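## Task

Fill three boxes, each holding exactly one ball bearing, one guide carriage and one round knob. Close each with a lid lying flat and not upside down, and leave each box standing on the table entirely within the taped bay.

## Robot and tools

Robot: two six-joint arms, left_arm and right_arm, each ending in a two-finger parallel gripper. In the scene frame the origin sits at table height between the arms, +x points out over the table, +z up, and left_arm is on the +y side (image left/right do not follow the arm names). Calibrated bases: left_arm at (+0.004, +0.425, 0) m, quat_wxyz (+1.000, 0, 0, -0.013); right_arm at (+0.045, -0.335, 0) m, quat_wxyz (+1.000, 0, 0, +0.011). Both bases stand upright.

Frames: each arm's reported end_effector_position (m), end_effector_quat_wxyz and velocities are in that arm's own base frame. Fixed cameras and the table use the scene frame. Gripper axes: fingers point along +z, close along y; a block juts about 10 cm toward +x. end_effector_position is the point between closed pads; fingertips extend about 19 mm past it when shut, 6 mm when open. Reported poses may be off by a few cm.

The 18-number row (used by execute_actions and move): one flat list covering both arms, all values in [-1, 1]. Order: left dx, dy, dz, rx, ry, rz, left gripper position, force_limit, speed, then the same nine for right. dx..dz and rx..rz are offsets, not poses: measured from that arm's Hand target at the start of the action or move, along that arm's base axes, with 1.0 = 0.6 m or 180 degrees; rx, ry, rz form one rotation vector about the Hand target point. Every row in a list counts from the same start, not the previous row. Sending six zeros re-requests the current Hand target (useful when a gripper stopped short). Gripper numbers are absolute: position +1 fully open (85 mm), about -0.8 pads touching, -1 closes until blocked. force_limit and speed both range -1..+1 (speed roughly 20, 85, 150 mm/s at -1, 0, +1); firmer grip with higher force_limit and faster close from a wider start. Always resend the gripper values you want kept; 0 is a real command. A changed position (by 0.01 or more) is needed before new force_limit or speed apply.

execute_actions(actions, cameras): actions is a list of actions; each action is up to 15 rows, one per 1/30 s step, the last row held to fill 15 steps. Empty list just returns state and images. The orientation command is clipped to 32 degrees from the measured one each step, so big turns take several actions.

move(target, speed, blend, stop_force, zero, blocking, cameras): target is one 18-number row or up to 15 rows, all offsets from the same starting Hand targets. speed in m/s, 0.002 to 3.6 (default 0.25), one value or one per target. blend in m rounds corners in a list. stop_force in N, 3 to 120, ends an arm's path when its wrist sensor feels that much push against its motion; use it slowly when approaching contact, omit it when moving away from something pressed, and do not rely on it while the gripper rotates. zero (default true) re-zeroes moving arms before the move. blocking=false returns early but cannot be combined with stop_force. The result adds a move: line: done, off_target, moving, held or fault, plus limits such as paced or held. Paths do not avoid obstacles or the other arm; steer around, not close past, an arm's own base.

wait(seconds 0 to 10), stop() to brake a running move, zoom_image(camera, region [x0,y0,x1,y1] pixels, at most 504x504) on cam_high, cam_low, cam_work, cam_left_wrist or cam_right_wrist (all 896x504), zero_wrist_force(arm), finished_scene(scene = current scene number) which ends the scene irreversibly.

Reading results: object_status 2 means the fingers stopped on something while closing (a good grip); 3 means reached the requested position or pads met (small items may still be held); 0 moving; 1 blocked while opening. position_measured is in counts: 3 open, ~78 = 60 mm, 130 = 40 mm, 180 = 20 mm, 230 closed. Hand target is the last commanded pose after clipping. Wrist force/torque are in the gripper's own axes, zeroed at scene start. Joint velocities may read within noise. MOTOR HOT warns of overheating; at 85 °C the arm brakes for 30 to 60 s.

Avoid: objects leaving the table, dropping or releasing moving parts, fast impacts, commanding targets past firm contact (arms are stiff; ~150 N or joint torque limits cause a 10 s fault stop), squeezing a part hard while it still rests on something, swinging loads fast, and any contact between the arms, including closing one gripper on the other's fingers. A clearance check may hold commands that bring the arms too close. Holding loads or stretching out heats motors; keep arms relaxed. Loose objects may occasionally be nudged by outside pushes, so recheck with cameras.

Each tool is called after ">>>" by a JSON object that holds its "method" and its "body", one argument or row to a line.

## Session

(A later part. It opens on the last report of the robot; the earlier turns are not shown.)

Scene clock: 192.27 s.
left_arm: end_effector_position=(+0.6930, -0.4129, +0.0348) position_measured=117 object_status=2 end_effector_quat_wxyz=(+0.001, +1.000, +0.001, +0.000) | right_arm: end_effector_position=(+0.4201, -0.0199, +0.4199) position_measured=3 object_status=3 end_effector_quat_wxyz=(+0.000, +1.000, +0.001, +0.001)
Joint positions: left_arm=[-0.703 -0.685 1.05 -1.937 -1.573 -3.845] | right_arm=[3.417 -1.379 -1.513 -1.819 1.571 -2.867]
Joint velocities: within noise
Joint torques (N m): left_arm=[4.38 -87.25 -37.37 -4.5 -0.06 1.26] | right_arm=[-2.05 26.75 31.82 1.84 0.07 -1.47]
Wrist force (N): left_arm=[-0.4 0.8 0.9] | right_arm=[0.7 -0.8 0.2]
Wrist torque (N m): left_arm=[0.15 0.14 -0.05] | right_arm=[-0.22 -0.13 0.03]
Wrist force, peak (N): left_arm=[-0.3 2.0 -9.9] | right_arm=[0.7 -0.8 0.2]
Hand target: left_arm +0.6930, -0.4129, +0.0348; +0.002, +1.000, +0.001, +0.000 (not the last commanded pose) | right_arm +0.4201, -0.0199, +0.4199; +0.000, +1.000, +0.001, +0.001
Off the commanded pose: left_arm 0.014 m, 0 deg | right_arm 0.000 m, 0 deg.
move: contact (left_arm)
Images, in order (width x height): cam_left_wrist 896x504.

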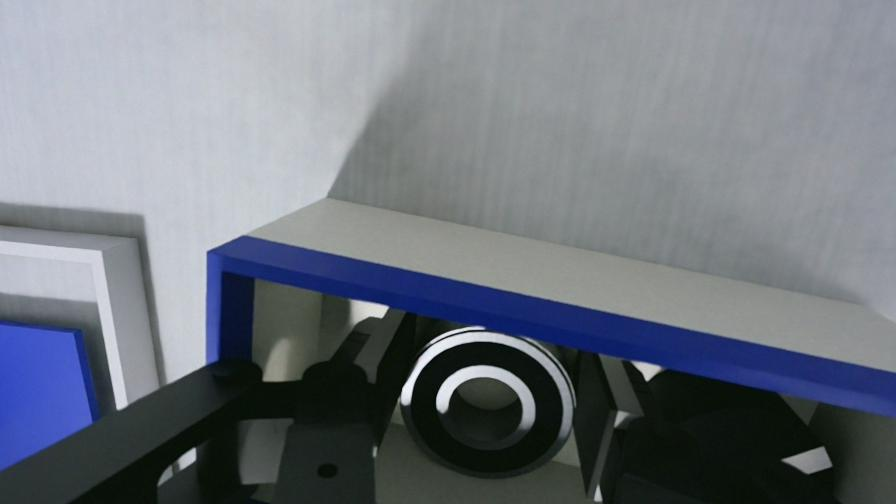

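>>> {"method": "move", "body": {
  "target": [
    [0.0,0,0.003,0,0,0,-1,-1,-1,0,0,0,0,0,0,1,-1,1],
    [0.0,-0.009,0.003,0,0,0,-1,-1,-1,0,0,0,0,0,0,1,-1,1]
  ],
  "speed": 0.05,
  "cameras": []
}}

>>> {"method": "move", "body": {
  "target": [0,0,-0.03,0,0,0,-1,-1,-1,0,0,0,0,0,0,1,-1,1],
  "speed": 0.015,
  "stop_force": 4,
  "cameras": ["cam_left_wrist"]
}}

Scene clock: 193.37 s.
left_arm: end_effector_position=(+0.6930, -0.4184, +0.0367) position_measured=117 object_status=2 end_effector_quat_wxyz=(+0.002, +1.000, +0.001, +0.000) | right_arm: end_effector_position=(+0.4201, -0.0199, +0.4199) position_measured=3 object_status=3 end_effector_quat_wxyz=(+0.000, +1.000, +0.001, +0.001)
Joint positions: left_arm=[-0.708 -0.68 1.034 -1.927 -1.573 -3.851] | right_arm=[3.417 -1.379 -1.513 -1.819 1.571 -2.867]
Joint velocities: within noise
Joint torques (N m): left_arm=[4.5 -40.14 -15.92 -3.73 -0.6 1.12] | right_arm=[-2.28 26.56 31.6 1.74 0.08 -1.66]
Wrist force (N): left_arm=[-0.4 0.4 1.0] | right_arm=[0.4 -0.6 0.1]
Wrist torque (N m): left_arm=[0.09 0.14 -0.05] | right_arm=[-0.18 -0.08 0.03]
Wrist force, peak (N): left_arm=[-0.6 1.0 1.8] | right_arm=[0.6 -0.5 0.4]
Hand target: left_arm +0.6930, -0.4183, +0.0366; +0.002, +1.000, +0.001, +0.000 | right_arm +0.4201, -0.0199, +0.4199; +0.000, +1.000, +0.001, +0.001
Off the commanded pose: left_arm 0.000 m, 0 deg | right_arm 0.000 m, 0 deg.
move: done
No camera images: "cameras" was empty.

Scene clock: 194.90 s.
left_arm: end_effector_position=(+0.6930, -0.4183, +0.0327) position_measured=117 object_status=2 end_effector_quat_wxyz=(+0.002, +1.000, +0.001, +0.000) | right_arm: end_effector_position=(+0.4201, -0.0199, +0.4199) position_measured=3 object_status=3 end_effector_quat_wxyz=(+0.000, +1.000, +0.001, +0.001)
Joint positions: left_arm=[-0.708 -0.676 1.038 -1.935 -1.573 -3.851] | right_arm=[3.417 -1.379 -1.513 -1.819 1.571 -2.867]
Joint velocities: within noise
Joint torques (N m): left_arm=[2.2 -85.14 -35.32 -1.76 -0.6 1.12] | right_arm=[-2.48 26.49 32.01 1.78 0.01 -1.53]
Wrist force (N): left_arm=[0.3 1.2 -1.4] | right_arm=[0.4 -0.6 0.3]
Wrist torque (N m): left_arm=[0.07 0.10 -0.08] | right_arm=[-0.18 -0.08 0.03]
Wrist force, peak (N): left_arm=[1.1 1.4 -6.6] | right_arm=[0.5 -0.8 0.1]
Hand target: left_arm +0.6930, -0.4183, +0.0327; +0.002, +1.000, +0.001, +0.000 (not the last commanded pose) | right_arm +0.4201, -0.0199, +0.4199; +0.000, +1.000, +0.001, +0.001
Off the commanded pose: left_arm 0.014 m, 0 deg | right_arm 0.000 m, 0 deg.
move: contact (left_arm)
Images, in order (width x height): cam_left_wrist 896x504.

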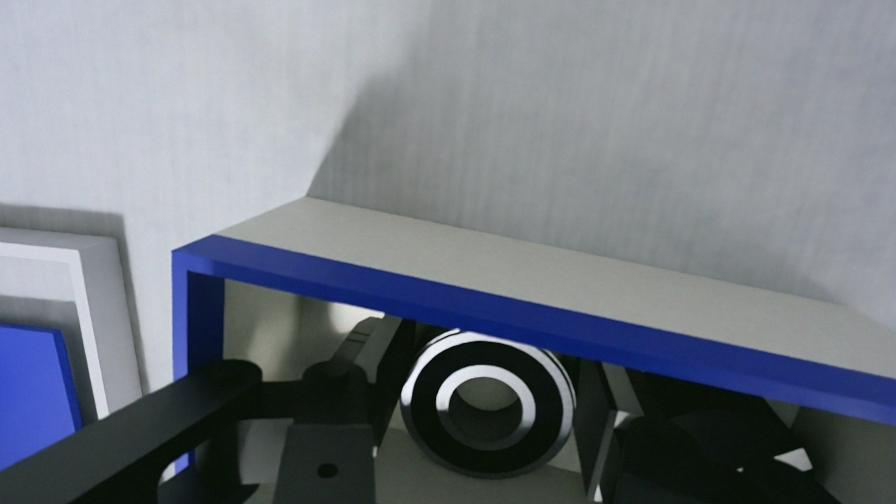

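>>> {"method": "move", "body": {
  "target": [
    [0,0,-0.0015,0,0,0,0.18,-1,-1,0,0,0,0,0,0,1,-1,1],
    [0,0,0.12,0,0,0,0.18,-1,-1,0,0,0,0,0,0,1,-1,1],
    [-0.035,-0.05,0.12,0,0,0,-1,-1,1,0,0,0,0,0,0,1,-1,1]
  ],
  "speed": [0.02,0.15,0.2],
  "cameras": ["cam_left_wrist"]
}}

Scene clock: 197.70 s.
left_arm: end_effector_position=(+0.6720, -0.4483, +0.1047) position_measured=234 object_status=0 end_effector_quat_wxyz=(+0.002, +1.000, +0.001, +0.000) | right_arm: end_effector_position=(+0.4201, -0.0199, +0.4199) position_measured=3 object_status=3 end_effector_quat_wxyz=(+0.000, +1.000, +0.001, +0.001)
Joint positions: left_arm=[-0.753 -0.739 0.963 -1.797 -1.573 -3.896] | right_arm=[3.417 -1.379 -1.513 -1.819 1.571 -2.867]
Joint velocities: within noise
Joint torques (N m): left_arm=[-4.56 -29.13 -38.57 -1.16 -1.21 -0.88] | right_arm=[-2.18 26.37 31.39 1.78 0.07 -1.58]
Wrist force (N): left_arm=[0.1 0.2 0.1] | right_arm=[0.5 -0.5 0.1]
Wrist torque (N m): left_arm=[0.07 0.01 -0.03] | right_arm=[-0.17 -0.09 0.03]
Wrist force, peak (N): left_arm=[-8.5 11.4 0.6] | right_arm=[0.6 -0.8 0.2]
Hand target: left_arm +0.6720, -0.4483, +0.1047; +0.002, +1.000, +0.001, +0.000 | right_arm +0.4201, -0.0199, +0.4199; +0.000, +1.000, +0.001, +0.001
Off the commanded pose: left_arm 0.000 m, 0 deg | right_arm 0.000 m, 0 deg.
move: done
Images, in order (width x height): cam_left_wrist 896x504.

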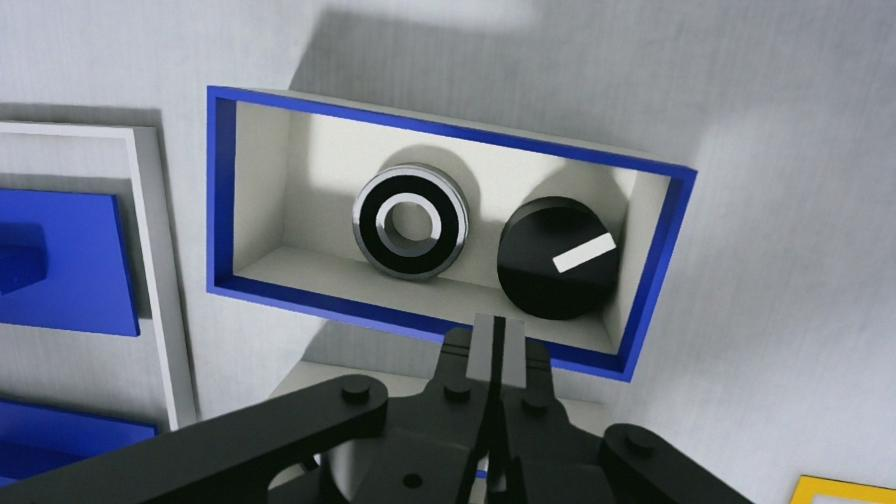

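>>> {"method": "move", "body": {
  "target": [
    [0.065,0.0158,0,0,0,0,-1,-1,1,0,0,0,0,0,0,1,-1,1],
    [0.065,0.0158,-0.117,0,0,0,-1,-1,1,0,0,0,0,0,0,1,-1,1]
  ],
  "speed": 0.06,
  "stop_force": 6,
  "cameras": ["cam_left_wrist"]
}}

Scene clock: 201.77 s.
left_arm: end_effector_position=(+0.7110, -0.4388, +0.0374) position_measured=234 object_status=3 end_effector_quat_wxyz=(+0.001, +1.000, +0.001, +0.000) | right_arm: end_effector_position=(+0.4201, -0.0199, +0.4199) position_measured=3 object_status=3 end_effector_quat_wxyz=(+0.000, +1.000, +0.001, +0.001)
Joint positions: left_arm=[-0.712 -0.609 0.897 -1.861 -1.573 -3.855] | right_arm=[3.417 -1.379 -1.513 -1.819 1.571 -2.867]
Joint velocities: within noise
Joint torques (N m): left_arm=[-4.96 -85.8 -34.34 -4.12 0.59 -0.8] | right_arm=[-2.14 26.16 31.79 1.74 0.17 -1.56]
Wrist force (N): left_arm=[-1.0 0.3 -3.6] | right_arm=[0.5 -0.5 0.0]
Wrist torque (N m): left_arm=[-0.01 0.16 -0.05] | right_arm=[-0.17 -0.11 0.03]
Wrist force, peak (N): left_arm=[-1.8 -2.8 -25.8] | right_arm=[0.8 -0.6 0.3]
Hand target: left_arm +0.7110, -0.4388, +0.0374; +0.001, +1.000, +0.001, +0.000 (not the last commanded pose) | right_arm +0.4201, -0.0199, +0.4199; +0.000, +1.000, +0.001, +0.001
Off the commanded pose: left_arm 0.003 m, 0 deg | right_arm 0.000 m, 0 deg.
move: contact (left_arm); path passed 1 of 2 targets
Images, in order (width x height): cam_left_wrist 896x504.

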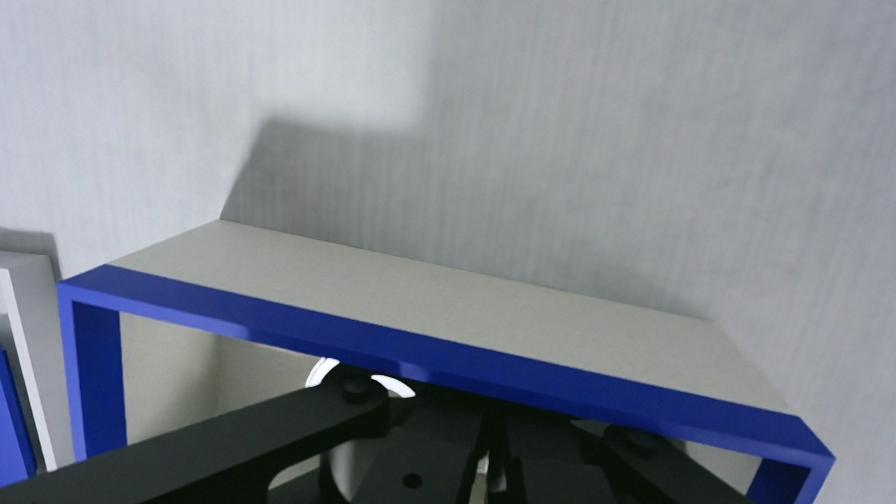

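>>> {"method": "move", "body": {
  "target": [
    [0,0.013,0.0012,0,0,0,-1,-1,1,0,0,0,0,0,0,1,-1,1],
    [-0.025,0.057,0.0012,0,0,0,-1,-1,1,0,0,0,0,0,0,1,-1,1],
    [-0.027,0.045,0.14,0,0,0,-1,-1,1,0,0,0,0,0,0,1,-1,1]
  ],
  "speed": [0.04,0.05,0.2],
  "cameras": ["cam_left_wrist"]
}}

Scene clock: 203.73 s.
left_arm: end_effector_position=(+0.6948, -0.4118, +0.1216) position_measured=234 object_status=3 end_effector_quat_wxyz=(+0.002, +1.000, +0.001, +0.000) | right_arm: end_effector_position=(+0.4201, -0.0199, +0.4199) position_measured=3 object_status=3 end_effector_quat_wxyz=(+0.000, +1.000, +0.001, +0.001)
Joint positions: left_arm=[-0.7 -0.749 0.938 -1.762 -1.573 -3.843] | right_arm=[3.417 -1.379 -1.513 -1.819 1.571 -2.867]
Joint velocities: within noise
Joint torques (N m): left_arm=[3.91 -28.67 -23.36 -1.61 0.69 1.3] | right_arm=[-2.15 26.36 31.7 1.88 0.08 -1.61]
Wrist force (N): left_arm=[-0.2 0.5 0.1] | right_arm=[0.6 -0.5 0.2]
Wrist torque (N m): left_arm=[0.09 0.08 -0.04] | right_arm=[-0.17 -0.12 0.03]
Wrist force, peak (N): left_arm=[-1.2 0.1 -4.0] | right_arm=[0.6 -0.7 0.1]
Hand target: left_arm +0.6948, -0.4118, +0.1214; +0.001, +1.000, +0.001, +0.000 | right_arm +0.4201, -0.0199, +0.4199; +0.000, +1.000, +0.001, +0.001
Off the commanded pose: left_arm 0.000 m, 0 deg | right_arm 0.000 m, 0 deg.
move: done
Images, in order (width x height): cam_left_wrist 896x504.

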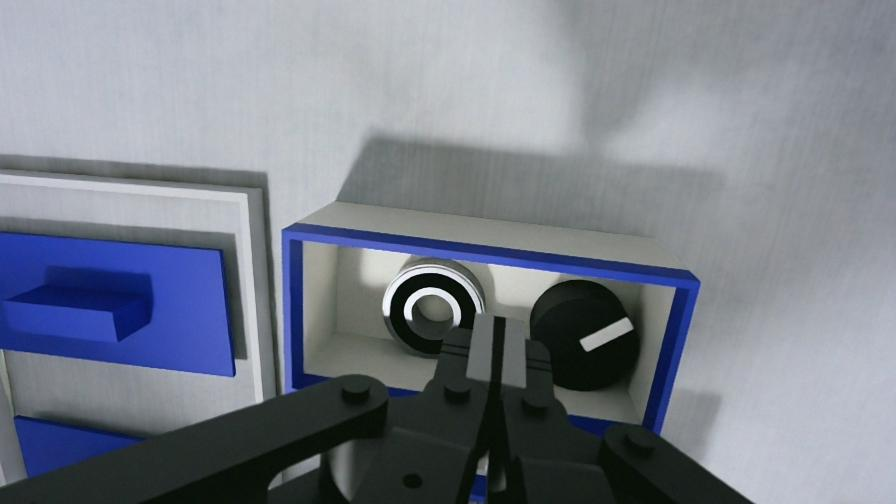

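>>> {"method": "move", "body": {
  "target": [
    [-0.018,-0.0125,0,0,0,0,-1,-1,1,0,0,0,0,0,0,1,-1,1],
    [-0.018,-0.0125,-0.142,0,0,0,-1,-1,1,0,0,0,0,0,0,1,-1,1]
  ],
  "speed": 0.06,
  "stop_force": 6,
  "cameras": ["cam_left_wrist"]
}}

Scene clock: 207.23 s.
left_arm: end_effector_position=(+0.6840, -0.4193, +0.0362) position_measured=234 object_status=3 end_effector_quat_wxyz=(+0.001, +1.000, +0.001, +0.000) | right_arm: end_effector_position=(+0.4201, -0.0199, +0.4199) position_measured=3 object_status=3 end_effector_quat_wxyz=(+0.000, +1.000, +0.001, +0.001)
Joint positions: left_arm=[-0.716 -0.698 1.07 -1.945 -1.573 -3.859] | right_arm=[3.417 -1.379 -1.513 -1.819 1.571 -2.867]
Joint velocities: within noise
Joint torques (N m): left_arm=[4.85 -85.47 -37.1 -2 1.03 -0.83] | right_arm=[-2.02 26.49 31.46 1.81 0.15 -1.51]
Wrist force (N): left_arm=[-0.1 0.3 0.0] | right_arm=[0.6 -0.5 0.0]
Wrist torque (N m): left_arm=[0.08 0.06 -0.04] | right_arm=[-0.16 -0.11 0.03]
Wrist force, peak (N): left_arm=[0.6 -1.3 1.2] | right_arm=[0.7 -0.9 0.1]
Hand target: left_arm +0.6840, -0.4193, +0.0362; +0.001, +1.000, +0.001, +0.000 | right_arm +0.4201, -0.0199, +0.4199; +0.000, +1.000, +0.001, +0.001
Off the commanded pose: left_arm 0.000 m, 0 deg | right_arm 0.000 m, 0 deg.
move: done
Images, in order (width x height): cam_left_wrist 896x504.

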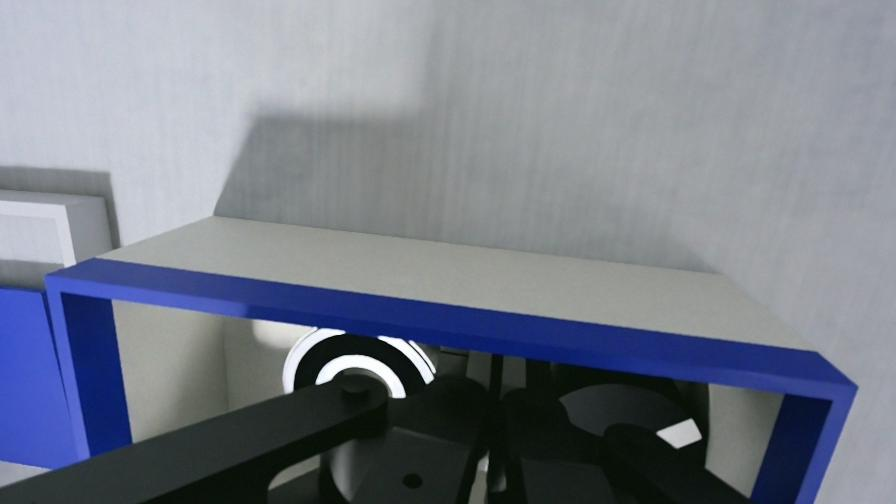

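>>> {"method": "move", "body": {
  "target": [
    [-0.008,0.047,0,0,0,0,-1,-1,1,0,0,0,0,0,0,1,-1,1],
    [-0.008,0.025,0.14,0,0,0,-1,-1,1,0,0,0,0,0,0,1,-1,1]
  ],
  "speed": [0.04,0.2],
  "cameras": ["cam_left_wrist"]
}}

Scene clock: 209.07 s.
left_arm: end_effector_position=(+0.6792, -0.4043, +0.1204) position_measured=234 object_status=3 end_effector_quat_wxyz=(+0.002, +1.000, +0.001, +0.000) | right_arm: end_effector_position=(+0.4201, -0.0199, +0.4199) position_measured=3 object_status=3 end_effector_quat_wxyz=(+0.000, +1.000, +0.001, +0.001)
Joint positions: left_arm=[-0.706 -0.797 1.027 -1.803 -1.573 -3.848] | right_arm=[3.417 -1.379 -1.513 -1.819 1.571 -2.867]
Joint velocities: within noise
Joint torques (N m): left_arm=[4.49 -27.69 -24.55 -1.47 -0.77 1.37] | right_arm=[-2.21 25.88 31.64 1.89 0.08 -1.49]
Wrist force (N): left_arm=[-0.3 0.5 -0.2] | right_arm=[0.2 -0.7 0.1]
Wrist torque (N m): left_arm=[0.11 0.13 -0.06] | right_arm=[-0.20 -0.06 0.03]
Wrist force, peak (N): left_arm=[-0.5 0.3 3.8] | right_arm=[0.7 -0.8 0.1]
Hand target: left_arm +0.6792, -0.4043, +0.1202; +0.001, +1.000, +0.001, +0.000 | right_arm +0.4201, -0.0199, +0.4199; +0.000, +1.000, +0.001, +0.001
Off the commanded pose: left_arm 0.000 m, 0 deg | right_arm 0.000 m, 0 deg.
move: done
Images, in order (width x height): cam_left_wrist 896x504.

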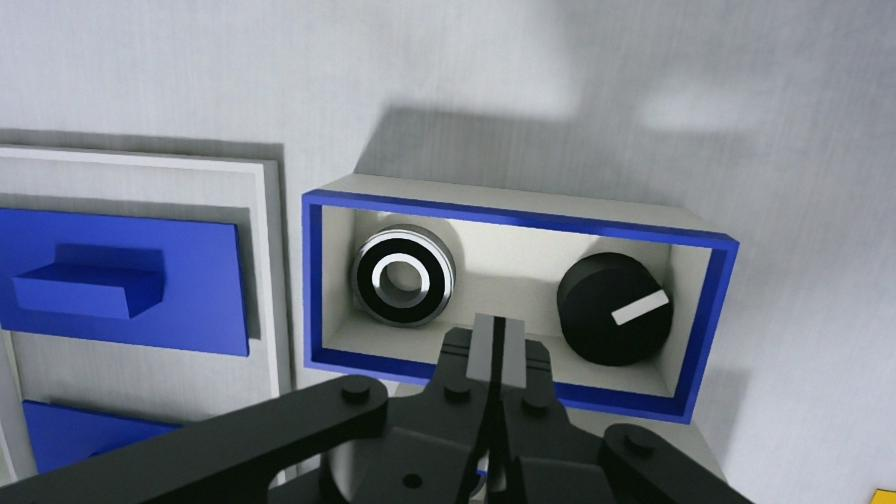

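>>> {"method": "move", "body": {
  "target": [
    [-0.02,0.08,0.13,0,0,0,-1,-1,1,0,0,0,0,0,0,1,-1,1],
    [-0.1953,0.5455,0.12,0,0,0,0.45,-1,1,0,0,0,0,0,0,1,-1,1],
    [-0.1953,0.5455,-0.0487,0,0,0,0.45,-1,1,0,0,0,0,0,0,1,-1,1]
  ],
  "speed": [0.4,0.5,0.25],
  "blend": [0.05,0,0],
  "cameras": ["cam_left_wrist"]
}}

Scene clock: 213.10 s.
left_arm: end_effector_position=(+0.5620, -0.0770, +0.0909) position_measured=72 object_status=3 end_effector_quat_wxyz=(+0.001, +1.000, +0.001, +0.000) | right_arm: end_effector_position=(+0.4201, -0.0199, +0.4199) position_measured=3 object_status=3 end_effector_quat_wxyz=(+0.000, +1.000, +0.001, +0.001)
Joint positions: left_arm=[-0.372 -1.267 1.863 -2.168 -1.574 -3.515] | right_arm=[3.417 -1.379 -1.513 -1.819 1.571 -2.867]
Joint velocities: within noise
Joint torques (N m): left_arm=[4.49 -53.46 -24.72 -4.66 -0.85 1.28] | right_arm=[-1.83 25.96 31.49 1.8 0.06 -1.44]
Wrist force (N): left_arm=[-0.1 0.5 -0.2] | right_arm=[0.5 -0.5 0.0]
Wrist torque (N m): left_arm=[0.13 0.03 -0.06] | right_arm=[-0.17 -0.10 0.03]
Wrist force, peak (N): left_arm=[1.4 -9.7 -0.4] | right_arm=[0.6 -0.8 0.0]
Hand target: left_arm +0.5620, -0.0770, +0.0910; +0.001, +1.000, +0.001, +0.000 | right_arm +0.4201, -0.0199, +0.4199; +0.000, +1.000, +0.001, +0.001
Off the commanded pose: left_arm 0.000 m, 0 deg | right_arm 0.000 m, 0 deg.
move: done; blend cut to 0.0462 m at target 1
Images, in order (width x height): cam_left_wrist 896x504.

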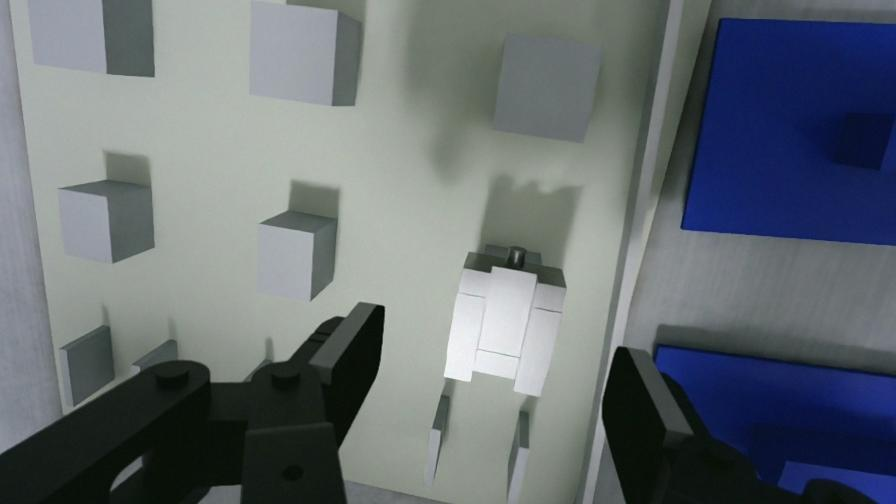

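>>> {"method": "move", "body": {
  "target": [
    [-0.003,-0.005,-0.0515,0,0,0,0.45,-1,1,0,0,0,0,0,0,1,-1,1],
    [-0.003,-0.005,-0.0515,0,0,0,-1,-1,-1,0,0,0,0,0,0,1,-1,1]
  ],
  "speed": 0.12,
  "cameras": ["cam_left_wrist"]
}}

Scene clock: 215.70 s.
left_arm: end_effector_position=(+0.5602, -0.0800, +0.0601) position_measured=147 object_status=0 end_effector_quat_wxyz=(+0.002, +1.000, +0.001, +0.000) | right_arm: end_effector_position=(+0.4201, -0.0199, +0.4199) position_measured=3 object_status=3 end_effector_quat_wxyz=(+0.000, +1.000, +0.001, +0.001)
Joint positions: left_arm=[-0.378 -1.225 1.9 -2.248 -1.574 -3.521] | right_arm=[3.417 -1.379 -1.513 -1.819 1.571 -2.867]
Joint velocities: within noise
Joint torques (N m): left_arm=[4.76 -53.32 -30.39 -4.36 -0.33 1.29] | right_arm=[-2.44 26.1 31.61 1.91 0.14 -1.51]
Wrist force (N): left_arm=[-1.7 0.2 -2.7] | right_arm=[0.5 -0.7 0.2]
Wrist torque (N m): left_arm=[0.11 0.03 -0.04] | right_arm=[-0.19 -0.10 0.03]
Wrist force, peak (N): left_arm=[-1.2 0.4 -3.4] | right_arm=[0.6 -0.7 0.1]
Hand target: left_arm +0.5602, -0.0800, +0.0601; +0.001, +1.000, +0.001, +0.000 | right_arm +0.4201, -0.0199, +0.4199; +0.000, +1.000, +0.001, +0.001
Off the commanded pose: left_arm 0.000 m, 0 deg | right_arm 0.000 m, 0 deg.
move: done
Images, in order (width x height): cam_left_wrist 896x504.

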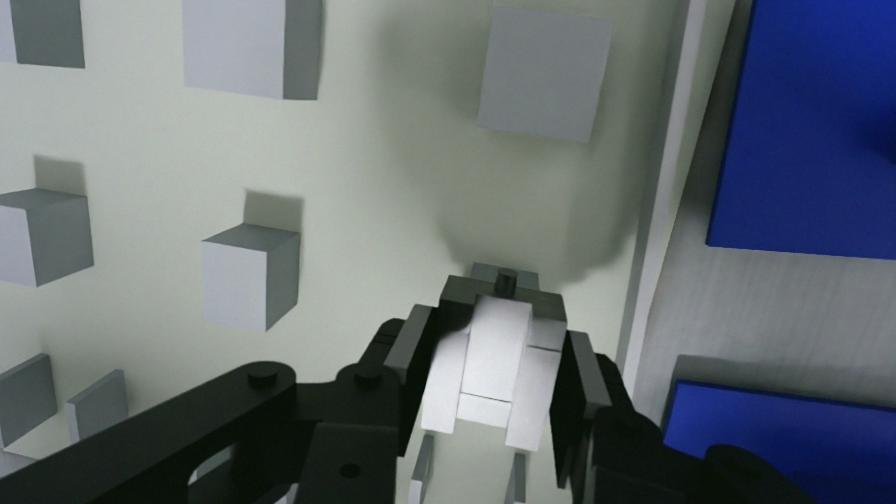

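>>> {"method": "move", "body": {
  "target": [
    [0,0,0.18,0,0,0,-1,-1,-1,0,0,0,0,0,0,1,-1,1],
    [0.1847,-0.545,0.18,0,0,0.029,-1,-1,-1,0,0,0,0,0,0,1,-1,1],
    [0.1847,-0.545,0.07,0,0,0.029,-1,-1,-1,0,0,0,0,0,0,1,-1,1]
  ],
  "speed": [0.2,0.4,0.25],
  "blend": [0.05,0.03,0],
  "cameras": ["cam_left_wrist"]
}}

Scene clock: 218.07 s.
left_arm: end_effector_position=(+0.6710, -0.4070, +0.1019) position_measured=147 object_status=2 end_effector_quat_wxyz=(+0.001, +0.999, +0.046, +0.000) | right_arm: end_effector_position=(+0.4201, -0.0199, +0.4199) position_measured=3 object_status=3 end_effector_quat_wxyz=(+0.000, +1.000, +0.001, +0.001)
Joint positions: left_arm=[-0.715 -0.799 1.079 -1.852 -1.573 -3.949] | right_arm=[3.417 -1.379 -1.513 -1.819 1.571 -2.867]
Joint velocities: within noise
Joint torques (N m): left_arm=[-5.79 -83.54 -19.94 -4.61 1.28 -0.92] | right_arm=[-1.72 26.53 31.85 1.89 0.13 -1.49]
Wrist force (N): left_arm=[-0.1 0.6 1.0] | right_arm=[0.6 -0.8 0.1]
Wrist torque (N m): left_arm=[0.15 0.10 -0.06] | right_arm=[-0.21 -0.12 0.03]
Wrist force, peak (N): left_arm=[-7.2 11.2 0.1] | right_arm=[0.7 -0.7 0.1]
Hand target: left_arm +0.6710, -0.4070, +0.1021; +0.001, +0.999, +0.046, +0.000 | right_arm +0.4201, -0.0199, +0.4199; +0.000, +1.000, +0.001, +0.001
Off the commanded pose: left_arm 0.000 m, 0 deg | right_arm 0.000 m, 0 deg.
move: done
Images, in order (width x height): cam_left_wrist 896x504.

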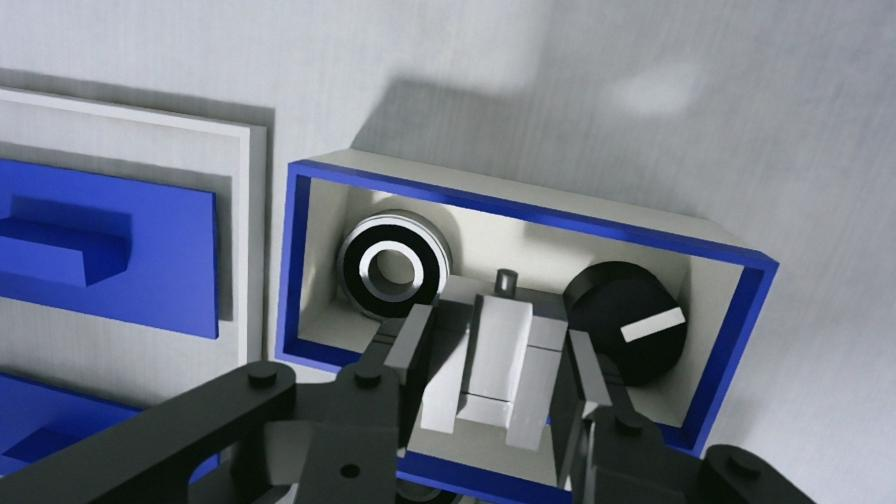

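>>> {"method": "move", "body": {
  "target": [0.002,-0.002,-0.078,0,0,0,-1,-1,-1,0,0,0,0,0,0,1,-1,1],
  "speed": 0.1,
  "stop_force": 8,
  "cameras": []
}}

>>> {"method": "move", "body": {
  "target": [0,0,-0.03,0,0,0,-1,-1,-1,0,0,0,0,0,0,1,-1,1],
  "speed": 0.015,
  "stop_force": 4,
  "cameras": ["cam_left_wrist"]
}}

Scene clock: 220.07 s.
left_arm: end_effector_position=(+0.6722, -0.4082, +0.0553) position_measured=147 object_status=2 end_effector_quat_wxyz=(+0.001, +0.999, +0.046, +0.000) | right_arm: end_effector_position=(+0.4201, -0.0199, +0.4199) position_measured=3 object_status=3 end_effector_quat_wxyz=(+0.000, +1.000, +0.001, +0.001)
Joint positions: left_arm=[-0.715 -0.756 1.126 -1.943 -1.573 -3.949] | right_arm=[3.417 -1.379 -1.513 -1.819 1.571 -2.867]
Joint velocities: within noise
Joint torques (N m): left_arm=[-3.54 -84.31 -37.15 -4.39 0.88 -0.35] | right_arm=[-1.85 26.14 31.02 1.86 0.19 -1.5]
Wrist force (N): left_arm=[-0.1 0.6 1.1] | right_arm=[0.5 -0.3 0.0]
Wrist torque (N m): left_arm=[0.13 0.08 -0.05] | right_arm=[-0.14 -0.10 0.03]
Wrist force, peak (N): left_arm=[0.0 0.5 3.7] | right_arm=[0.7 -0.8 0.3]
Hand target: left_arm +0.6722, -0.4082, +0.0553; +0.001, +0.999, +0.046, +0.000 | right_arm +0.4201, -0.0199, +0.4199; +0.000, +1.000, +0.001, +0.001
Off the commanded pose: left_arm 0.000 m, 0 deg | right_arm 0.000 m, 0 deg.
move: done
No camera images: "cameras" was empty.

Scene clock: 221.93 s.
left_arm: end_effector_position=(+0.6722, -0.4082, +0.0463) position_measured=147 object_status=2 end_effector_quat_wxyz=(+0.001, +0.999, +0.046, +0.000) | right_arm: end_effector_position=(+0.4201, -0.0199, +0.4199) position_measured=3 object_status=3 end_effector_quat_wxyz=(+0.000, +1.000, +0.001, +0.001)
Joint positions: left_arm=[-0.715 -0.747 1.135 -1.96 -1.573 -3.949] | right_arm=[3.417 -1.379 -1.513 -1.819 1.571 -2.867]
Joint velocities: within noise
Joint torques (N m): left_arm=[-2.61 -79.58 -33.79 -0.92 0.86 -0.1] | right_arm=[-1.98 25.85 31.2 1.8 0.17 -1.47]
Wrist force (N): left_arm=[0.5 0.3 -4.1] | right_arm=[0.4 -0.5 0.2]
Wrist torque (N m): left_arm=[-0.02 0.05 -0.06] | right_arm=[-0.16 -0.07 0.02]
Wrist force, peak (N): left_arm=[1.1 -0.1 -7.4] | right_arm=[0.7 -0.7 0.0]
Hand target: left_arm +0.6722, -0.4082, +0.0463; +0.002, +0.999, +0.046, +0.000 (not the last commanded pose) | right_arm +0.4201, -0.0199, +0.4199; +0.000, +1.000, +0.001, +0.001
Off the commanded pose: left_arm 0.009 m, 0 deg | right_arm 0.000 m, 0 deg.
move: contact (left_arm)
Images, in order (width x height): cam_left_wrist 896x504.

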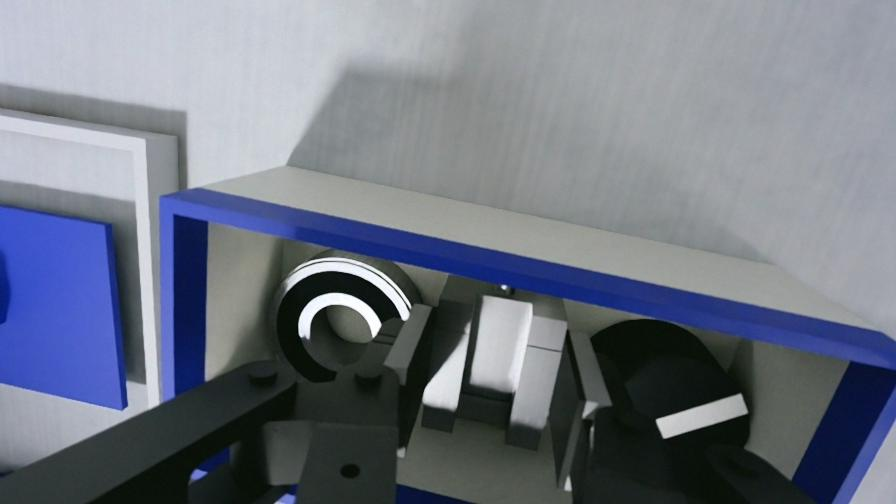

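>>> {"method": "move", "body": {
  "target": [
    [0.0,0,0.004,0,0,0,-1,-1,-1,0,0,0,0,0,0,1,-1,1],
    [-0.01,-0.0025,0.004,0,0,0,-1,-1,-1,0,0,0,0,0,0,1,-1,1]
  ],
  "speed": 0.05,
  "cameras": []
}}

>>> {"method": "move", "body": {
  "target": [0,0,-0.03,0,0,0,-1,-1,-1,0,0,0,0,0,0,1,-1,1],
  "speed": 0.015,
  "stop_force": 4,
  "cameras": ["cam_left_wrist"]
}}

Scene clock: 223.13 s.
left_arm: end_effector_position=(+0.6661, -0.4098, +0.0489) position_measured=147 object_status=2 end_effector_quat_wxyz=(+0.002, +0.999, +0.046, +0.000) | right_arm: end_effector_position=(+0.4201, -0.0199, +0.4199) position_measured=3 object_status=3 end_effector_quat_wxyz=(+0.000, +1.000, +0.001, +0.001)
Joint positions: left_arm=[-0.722 -0.76 1.152 -1.965 -1.573 -3.956] | right_arm=[3.417 -1.379 -1.513 -1.819 1.571 -2.867]
Joint velocities: within noise
Joint torques (N m): left_arm=[3.97 -55.26 -36.39 -1.57 1.12 1.23] | right_arm=[-2.19 25.72 30.88 1.87 0.19 -1.61]
Wrist force (N): left_arm=[0.1 0.6 1.1] | right_arm=[0.5 -0.5 0.1]
Wrist torque (N m): left_arm=[0.13 0.05 -0.05] | right_arm=[-0.16 -0.09 0.03]
Wrist force, peak (N): left_arm=[0.5 0.2 -4.1] | right_arm=[0.6 -0.7 0.3]
Hand target: left_arm +0.6662, -0.4097, +0.0487; +0.002, +0.999, +0.046, +0.000 | right_arm +0.4201, -0.0199, +0.4199; +0.000, +1.000, +0.001, +0.001
Off the commanded pose: left_arm 0.000 m, 0 deg | right_arm 0.000 m, 0 deg.
move: done
No camera images: "cameras" was empty.

Scene clock: 224.50 s.
left_arm: end_effector_position=(+0.6663, -0.4098, +0.0468) position_measured=147 object_status=2 end_effector_quat_wxyz=(+0.002, +0.999, +0.046, +0.000) | right_arm: end_effector_position=(+0.4201, -0.0199, +0.4199) position_measured=3 object_status=3 end_effector_quat_wxyz=(+0.000, +1.000, +0.001, +0.001)
Joint positions: left_arm=[-0.722 -0.758 1.154 -1.969 -1.573 -3.956] | right_arm=[3.417 -1.379 -1.513 -1.819 1.571 -2.867]
Joint velocities: within noise
Joint torques (N m): left_arm=[-2.36 -81.77 -34.93 -2.44 1.1 0.49] | right_arm=[-2.08 26.12 31.16 1.92 0.2 -1.5]
Wrist force (N): left_arm=[0.3 0.9 -1.4] | right_arm=[0.5 -0.6 0.2]
Wrist torque (N m): left_arm=[0.04 0.06 -0.06] | right_arm=[-0.18 -0.09 0.03]
Wrist force, peak (N): left_arm=[1.3 -0.2 -7.7] | right_arm=[0.5 -0.7 0.2]
Hand target: left_arm +0.6663, -0.4098, +0.0468; +0.002, +0.999, +0.046, +0.000 (not the last commanded pose) | right_arm +0.4201, -0.0199, +0.4199; +0.000, +1.000, +0.001, +0.001
Off the commanded pose: left_arm 0.016 m, 0 deg | right_arm 0.000 m, 0 deg.
move: contact (left_arm)
Images, in order (width x height): cam_left_wrist 896x504.

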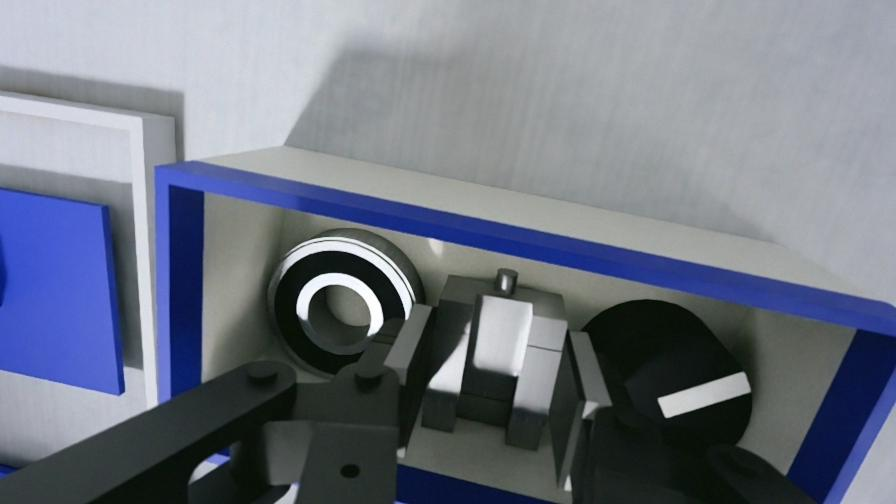

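>>> {"method": "move", "body": {
  "target": [
    [0.0,0,0.006,0,0,0,-1,-1,-1,0,0,0,0,0,0,1,-1,1],
    [-0.004,0.006,0.006,0,0,0,-1,-1,-1,0,0,0,0,0,0,1,-1,1]
  ],
  "speed": 0.05,
  "cameras": []
}}

>>> {"method": "move", "body": {
  "target": [0,0,-0.03,0,0,0,-1,-1,-1,0,0,0,0,0,0,1,-1,1],
  "speed": 0.015,
  "stop_force": 4,
  "cameras": ["cam_left_wrist"]
}}

Scene clock: 226.23 s.
left_arm: end_effector_position=(+0.6639, -0.4061, +0.0506) position_measured=147 object_status=2 end_effector_quat_wxyz=(+0.002, +0.999, +0.046, +0.000) | right_arm: end_effector_position=(+0.4201, -0.0199, +0.4199) position_measured=3 object_status=3 end_effector_quat_wxyz=(+0.000, +1.000, +0.001, +0.001)
Joint positions: left_arm=[-0.72 -0.772 1.168 -1.97 -1.573 -3.954] | right_arm=[3.417 -1.379 -1.513 -1.819 1.571 -2.867]
Joint velocities: within noise
Joint torques (N m): left_arm=[0.58 -47.07 -37.61 -1.41 0.67 0.36] | right_arm=[-1.97 25.87 31.17 1.89 0.14 -1.52]
Wrist force (N): left_arm=[0.6 0.6 1.3] | right_arm=[0.4 -0.4 0.0]
Wrist torque (N m): left_arm=[0.11 0.07 -0.04] | right_arm=[-0.15 -0.09 0.03]
Wrist force, peak (N): left_arm=[0.4 1.2 -1.5] | right_arm=[0.4 -0.8 0.1]
Hand target: left_arm +0.6639, -0.4062, +0.0504; +0.002, +0.999, +0.046, +0.000 | right_arm +0.4201, -0.0199, +0.4199; +0.000, +1.000, +0.001, +0.001
Off the commanded pose: left_arm 0.000 m, 0 deg | right_arm 0.000 m, 0 deg.
move: done
No camera images: "cameras" was empty.

Scene clock: 227.77 s.
left_arm: end_effector_position=(+0.6639, -0.4062, +0.0465) position_measured=147 object_status=2 end_effector_quat_wxyz=(+0.002, +0.999, +0.046, +0.000) | right_arm: end_effector_position=(+0.4201, -0.0199, +0.4199) position_measured=3 object_status=3 end_effector_quat_wxyz=(+0.000, +1.000, +0.001, +0.001)
Joint positions: left_arm=[-0.72 -0.767 1.172 -1.978 -1.573 -3.954] | right_arm=[3.417 -1.379 -1.513 -1.819 1.571 -2.867]
Joint velocities: within noise
Joint torques (N m): left_arm=[-1.18 -79.49 -34.02 -0.89 0.44 0.87] | right_arm=[-2.4 25.2 31.19 1.9 0.18 -1.51]
Wrist force (N): left_arm=[0.9 0.5 -2.7] | right_arm=[0.3 -0.7 0.0]
Wrist torque (N m): left_arm=[0.02 0.05 -0.07] | right_arm=[-0.20 -0.07 0.03]
Wrist force, peak (N): left_arm=[0.8 -0.4 -7.4] | right_arm=[0.7 -0.7 0.3]
Hand target: left_arm +0.6639, -0.4062, +0.0465; +0.002, +0.999, +0.046, +0.000 (not the last commanded pose) | right_arm +0.4201, -0.0199, +0.4199; +0.000, +1.000, +0.001, +0.001
Off the commanded pose: left_arm 0.014 m, 0 deg | right_arm 0.000 m, 0 deg.
move: contact (left_arm)
Images, in order (width x height): cam_left_wrist 896x504.

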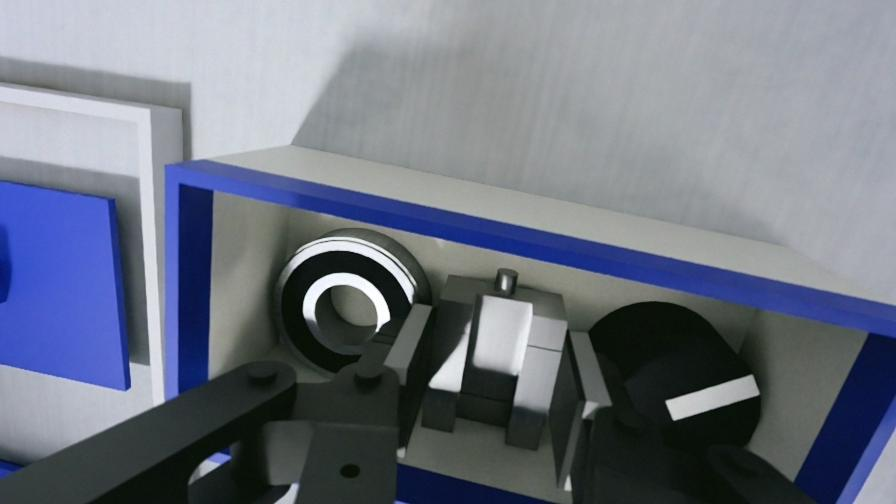

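>>> {"method": "move", "body": {
  "target": [
    [0,0,0.0,0,0,0,-0.08,-1,-1,0,0,0,0,0,0,1,-1,1],
    [0,0,0.18,0,0,0,-0.08,-1,-1,0,0,0,0,0,0,1,-1,1]
  ],
  "speed": [0.02,0.15],
  "cameras": ["cam_left_wrist","cam_high"]
}}

Scene clock: 229.87 s.
left_arm: end_effector_position=(+0.6640, -0.4062, +0.1547) position_measured=139 object_status=3 end_effector_quat_wxyz=(+0.002, +0.999, +0.046, +0.000) | right_arm: end_effector_position=(+0.4201, -0.0199, +0.4199) position_measured=3 object_status=3 end_effector_quat_wxyz=(+0.000, +1.000, +0.001, +0.001)
Joint positions: left_arm=[-0.72 -0.85 1.03 -1.754 -1.573 -3.954] | right_arm=[3.417 -1.379 -1.513 -1.819 1.571 -2.867]
Joint velocities: within noise
Joint torques (N m): left_arm=[0.45 -26.56 -19.34 -2.71 -0.26 0.03] | right_arm=[-1.66 25.64 30.58 1.73 0.12 -1.53]
Wrist force (N): left_arm=[-0.1 0.5 -0.1] | right_arm=[0.5 -0.6 0.1]
Wrist torque (N m): left_arm=[0.14 0.07 -0.04] | right_arm=[-0.18 -0.11 0.02]
Wrist force, peak (N): left_arm=[-0.1 0.2 3.6] | right_arm=[0.6 -0.8 0.0]
Hand target: left_arm +0.6639, -0.4062, +0.1545; +0.002, +0.999, +0.046, +0.000 | right_arm +0.4201, -0.0199, +0.4199; +0.000, +1.000, +0.001, +0.001
Off the commanded pose: left_arm 0.000 m, 0 deg | right_arm 0.000 m, 0 deg.
move: done
Images, in order (width x height): cam_high 896x504, cam_left_wrist 896x504.

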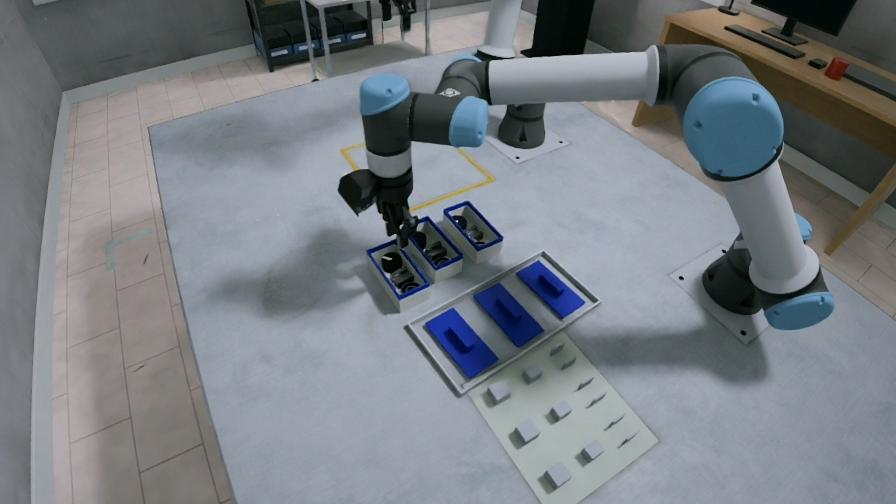

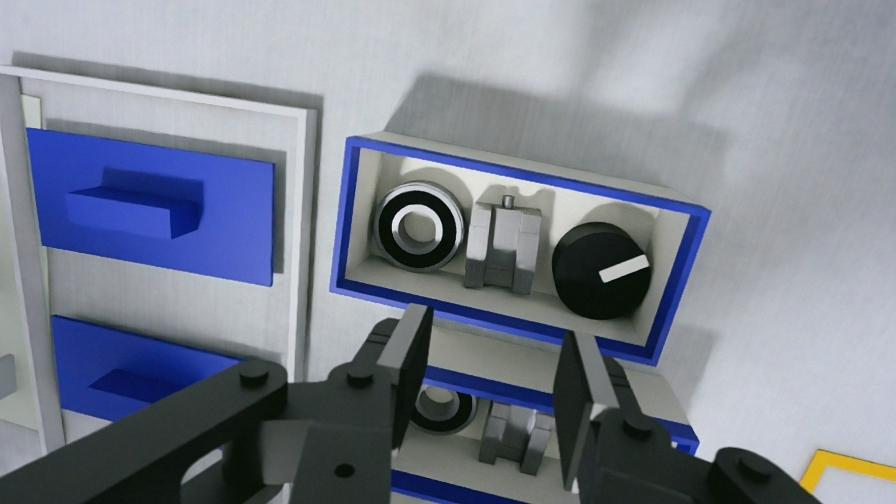

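>>> {"method": "move", "body": {
  "target": [
    [-0.05,0.3158,0.08,0,0,0.4706,0.3,-1,1,0,0,0,0,0,0,1,-1,1]
  ],
  "speed": 0.5,
  "cameras": ["cam_left_wrist","cam_work"]
}}

>>> {"method": "zoom_image", "body": {
  "camera": "cam_work",
  "region": [390, 200, 640, 400]
}}

Scene clock: 232.80 s.
left_arm: end_effector_position=(+0.6339, -0.2167, +0.2026) position_measured=91 object_status=3 end_effector_quat_wxyz=(+0.001, +0.707, +0.707, +0.001) | right_arm: end_effector_position=(+0.4201, -0.0199, +0.4199) position_measured=3 object_status=3 end_effector_quat_wxyz=(+0.000, +1.000, +0.001, +0.001)
Joint positions: left_arm=[-0.531 -1.148 1.382 -1.807 -1.569 -5.243] | right_arm=[3.417 -1.379 -1.513 -1.819 1.571 -2.867]
Joint velocities: within noise
Joint torques (N m): left_arm=[-3.54 -16.83 -40.1 -4.11 -0.2 -0.83] | right_arm=[-2.23 25.5 31.56 1.84 0.25 -1.59]
Wrist force (N): left_arm=[-0.2 0.1 -0.3] | right_arm=[0.6 -0.3 0.1]
Wrist torque (N m): left_arm=[0.09 0.05 -0.02] | right_arm=[-0.14 -0.12 0.03]
Wrist force, peak (N): left_arm=[-2.7 4.5 0.4] | right_arm=[0.6 -0.7 0.1]
Hand target: left_arm +0.6339, -0.2167, +0.2025; +0.001, +0.707, +0.707, +0.001 | right_arm +0.4201, -0.0199, +0.4199; +0.000, +1.000, +0.001, +0.001
Off the commanded pose: left_arm 0.000 m, 0 deg | right_arm 0.000 m, 0 deg.
move: done
Images, in order (width x height): cam_work 896x504, cam_left_wrist 896x504.

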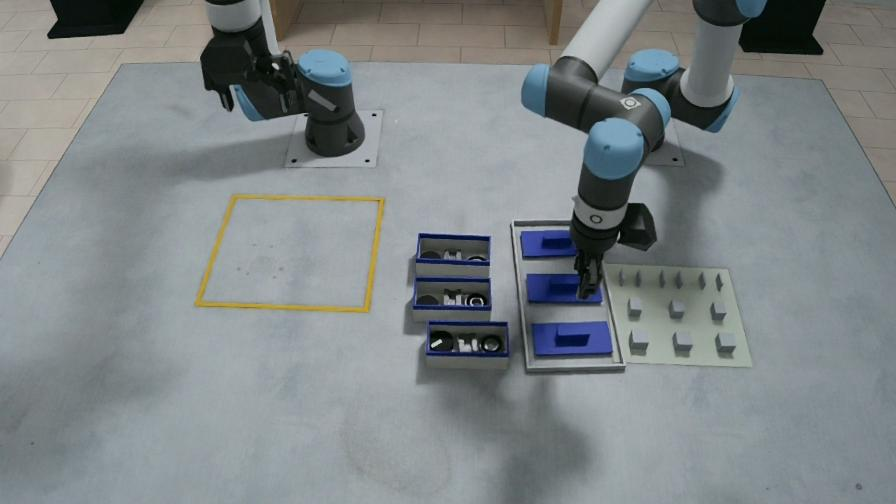

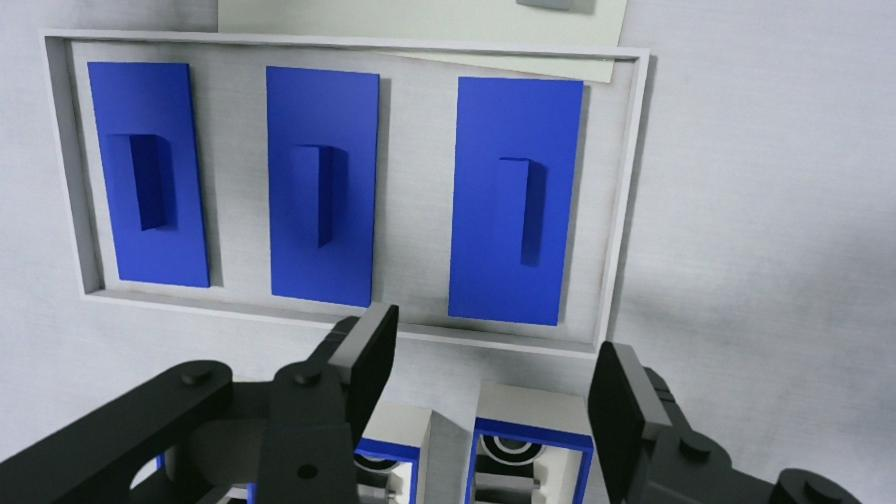

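Scaled by 2.016.

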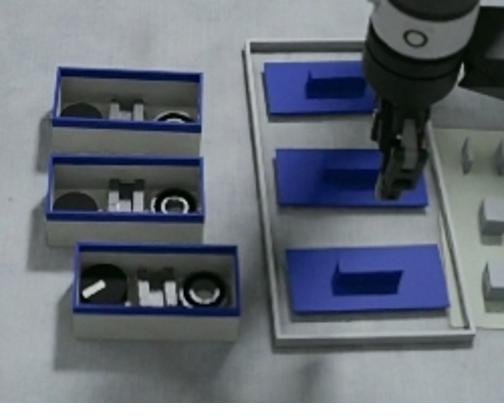

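>>> {"method": "move", "body": {
  "target": [
    [0.005,0.022,-0.2,0,0,0.039,0.3,-1,1,0,0,0,0,0,0,1,-1,1]
  ],
  "speed": 0.25,
  "cameras": ["cam_left_wrist","cam_low"]
}}

>>> {"method": "zoom_image", "body": {
  "camera": "cam_low",
  "region": [500, 190, 680, 310]
}}

Scene clock: 234.67 s.
left_arm: end_effector_position=(+0.6369, -0.2035, +0.0823) position_measured=91 object_status=3 end_effector_quat_wxyz=(+0.001, +0.663, +0.749, +0.001) | right_arm: end_effector_position=(+0.4201, -0.0199, +0.4199) position_measured=3 object_status=3 end_effector_quat_wxyz=(+0.000, +1.000, +0.001, +0.001)
Joint positions: left_arm=[-0.511 -1.047 1.557 -2.083 -1.568 -5.346] | right_arm=[3.417 -1.379 -1.513 -1.819 1.571 -2.867]
Joint velocities: within noise
Joint torques (N m): left_arm=[-4.91 -68.65 -25.58 -4.41 1.08 -0.8] | right_arm=[-1.52 25.5 30.48 1.86 0.17 -1.49]
Wrist force (N): left_arm=[0.3 0.5 -0.2] | right_arm=[0.6 -0.6 0.1]
Wrist torque (N m): left_arm=[0.14 -0.02 -0.02] | right_arm=[-0.17 -0.11 0.03]
Wrist force, peak (N): left_arm=[-0.2 0.7 -4.5] | right_arm=[0.7 -0.9 0.1]
Hand target: left_arm +0.6369, -0.2035, +0.0825; +0.001, +0.662, +0.749, +0.001 | right_arm +0.4201, -0.0199, +0.4199; +0.000, +1.000, +0.001, +0.001
Off the commanded pose: left_arm 0.000 m, 0 deg | right_arm 0.000 m, 0 deg.
move: done
Images, in order (width x height): cam_low 896x504, cam_left_wrist 896x504.

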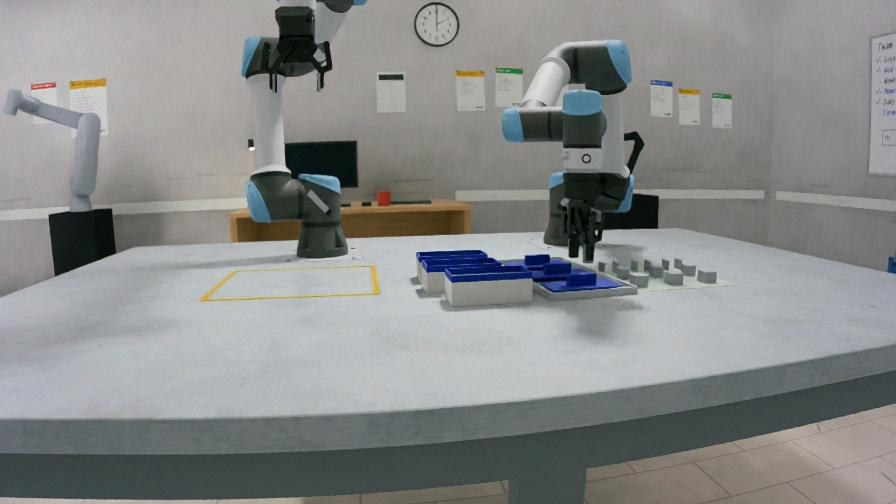

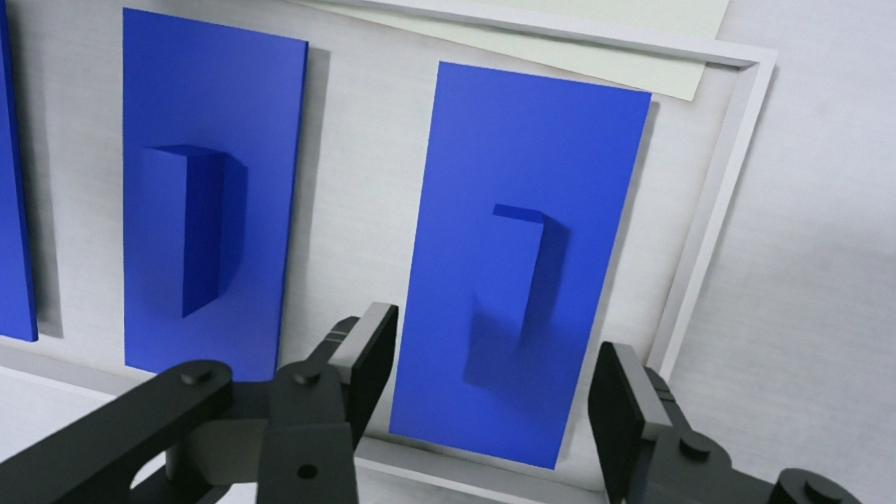

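Scaled by 2.800.

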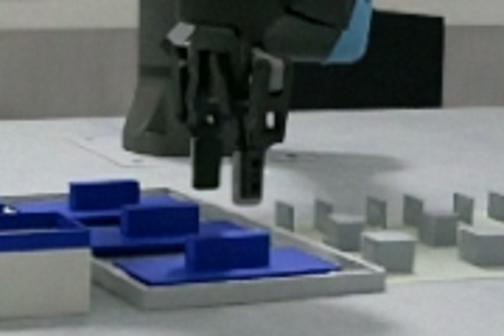

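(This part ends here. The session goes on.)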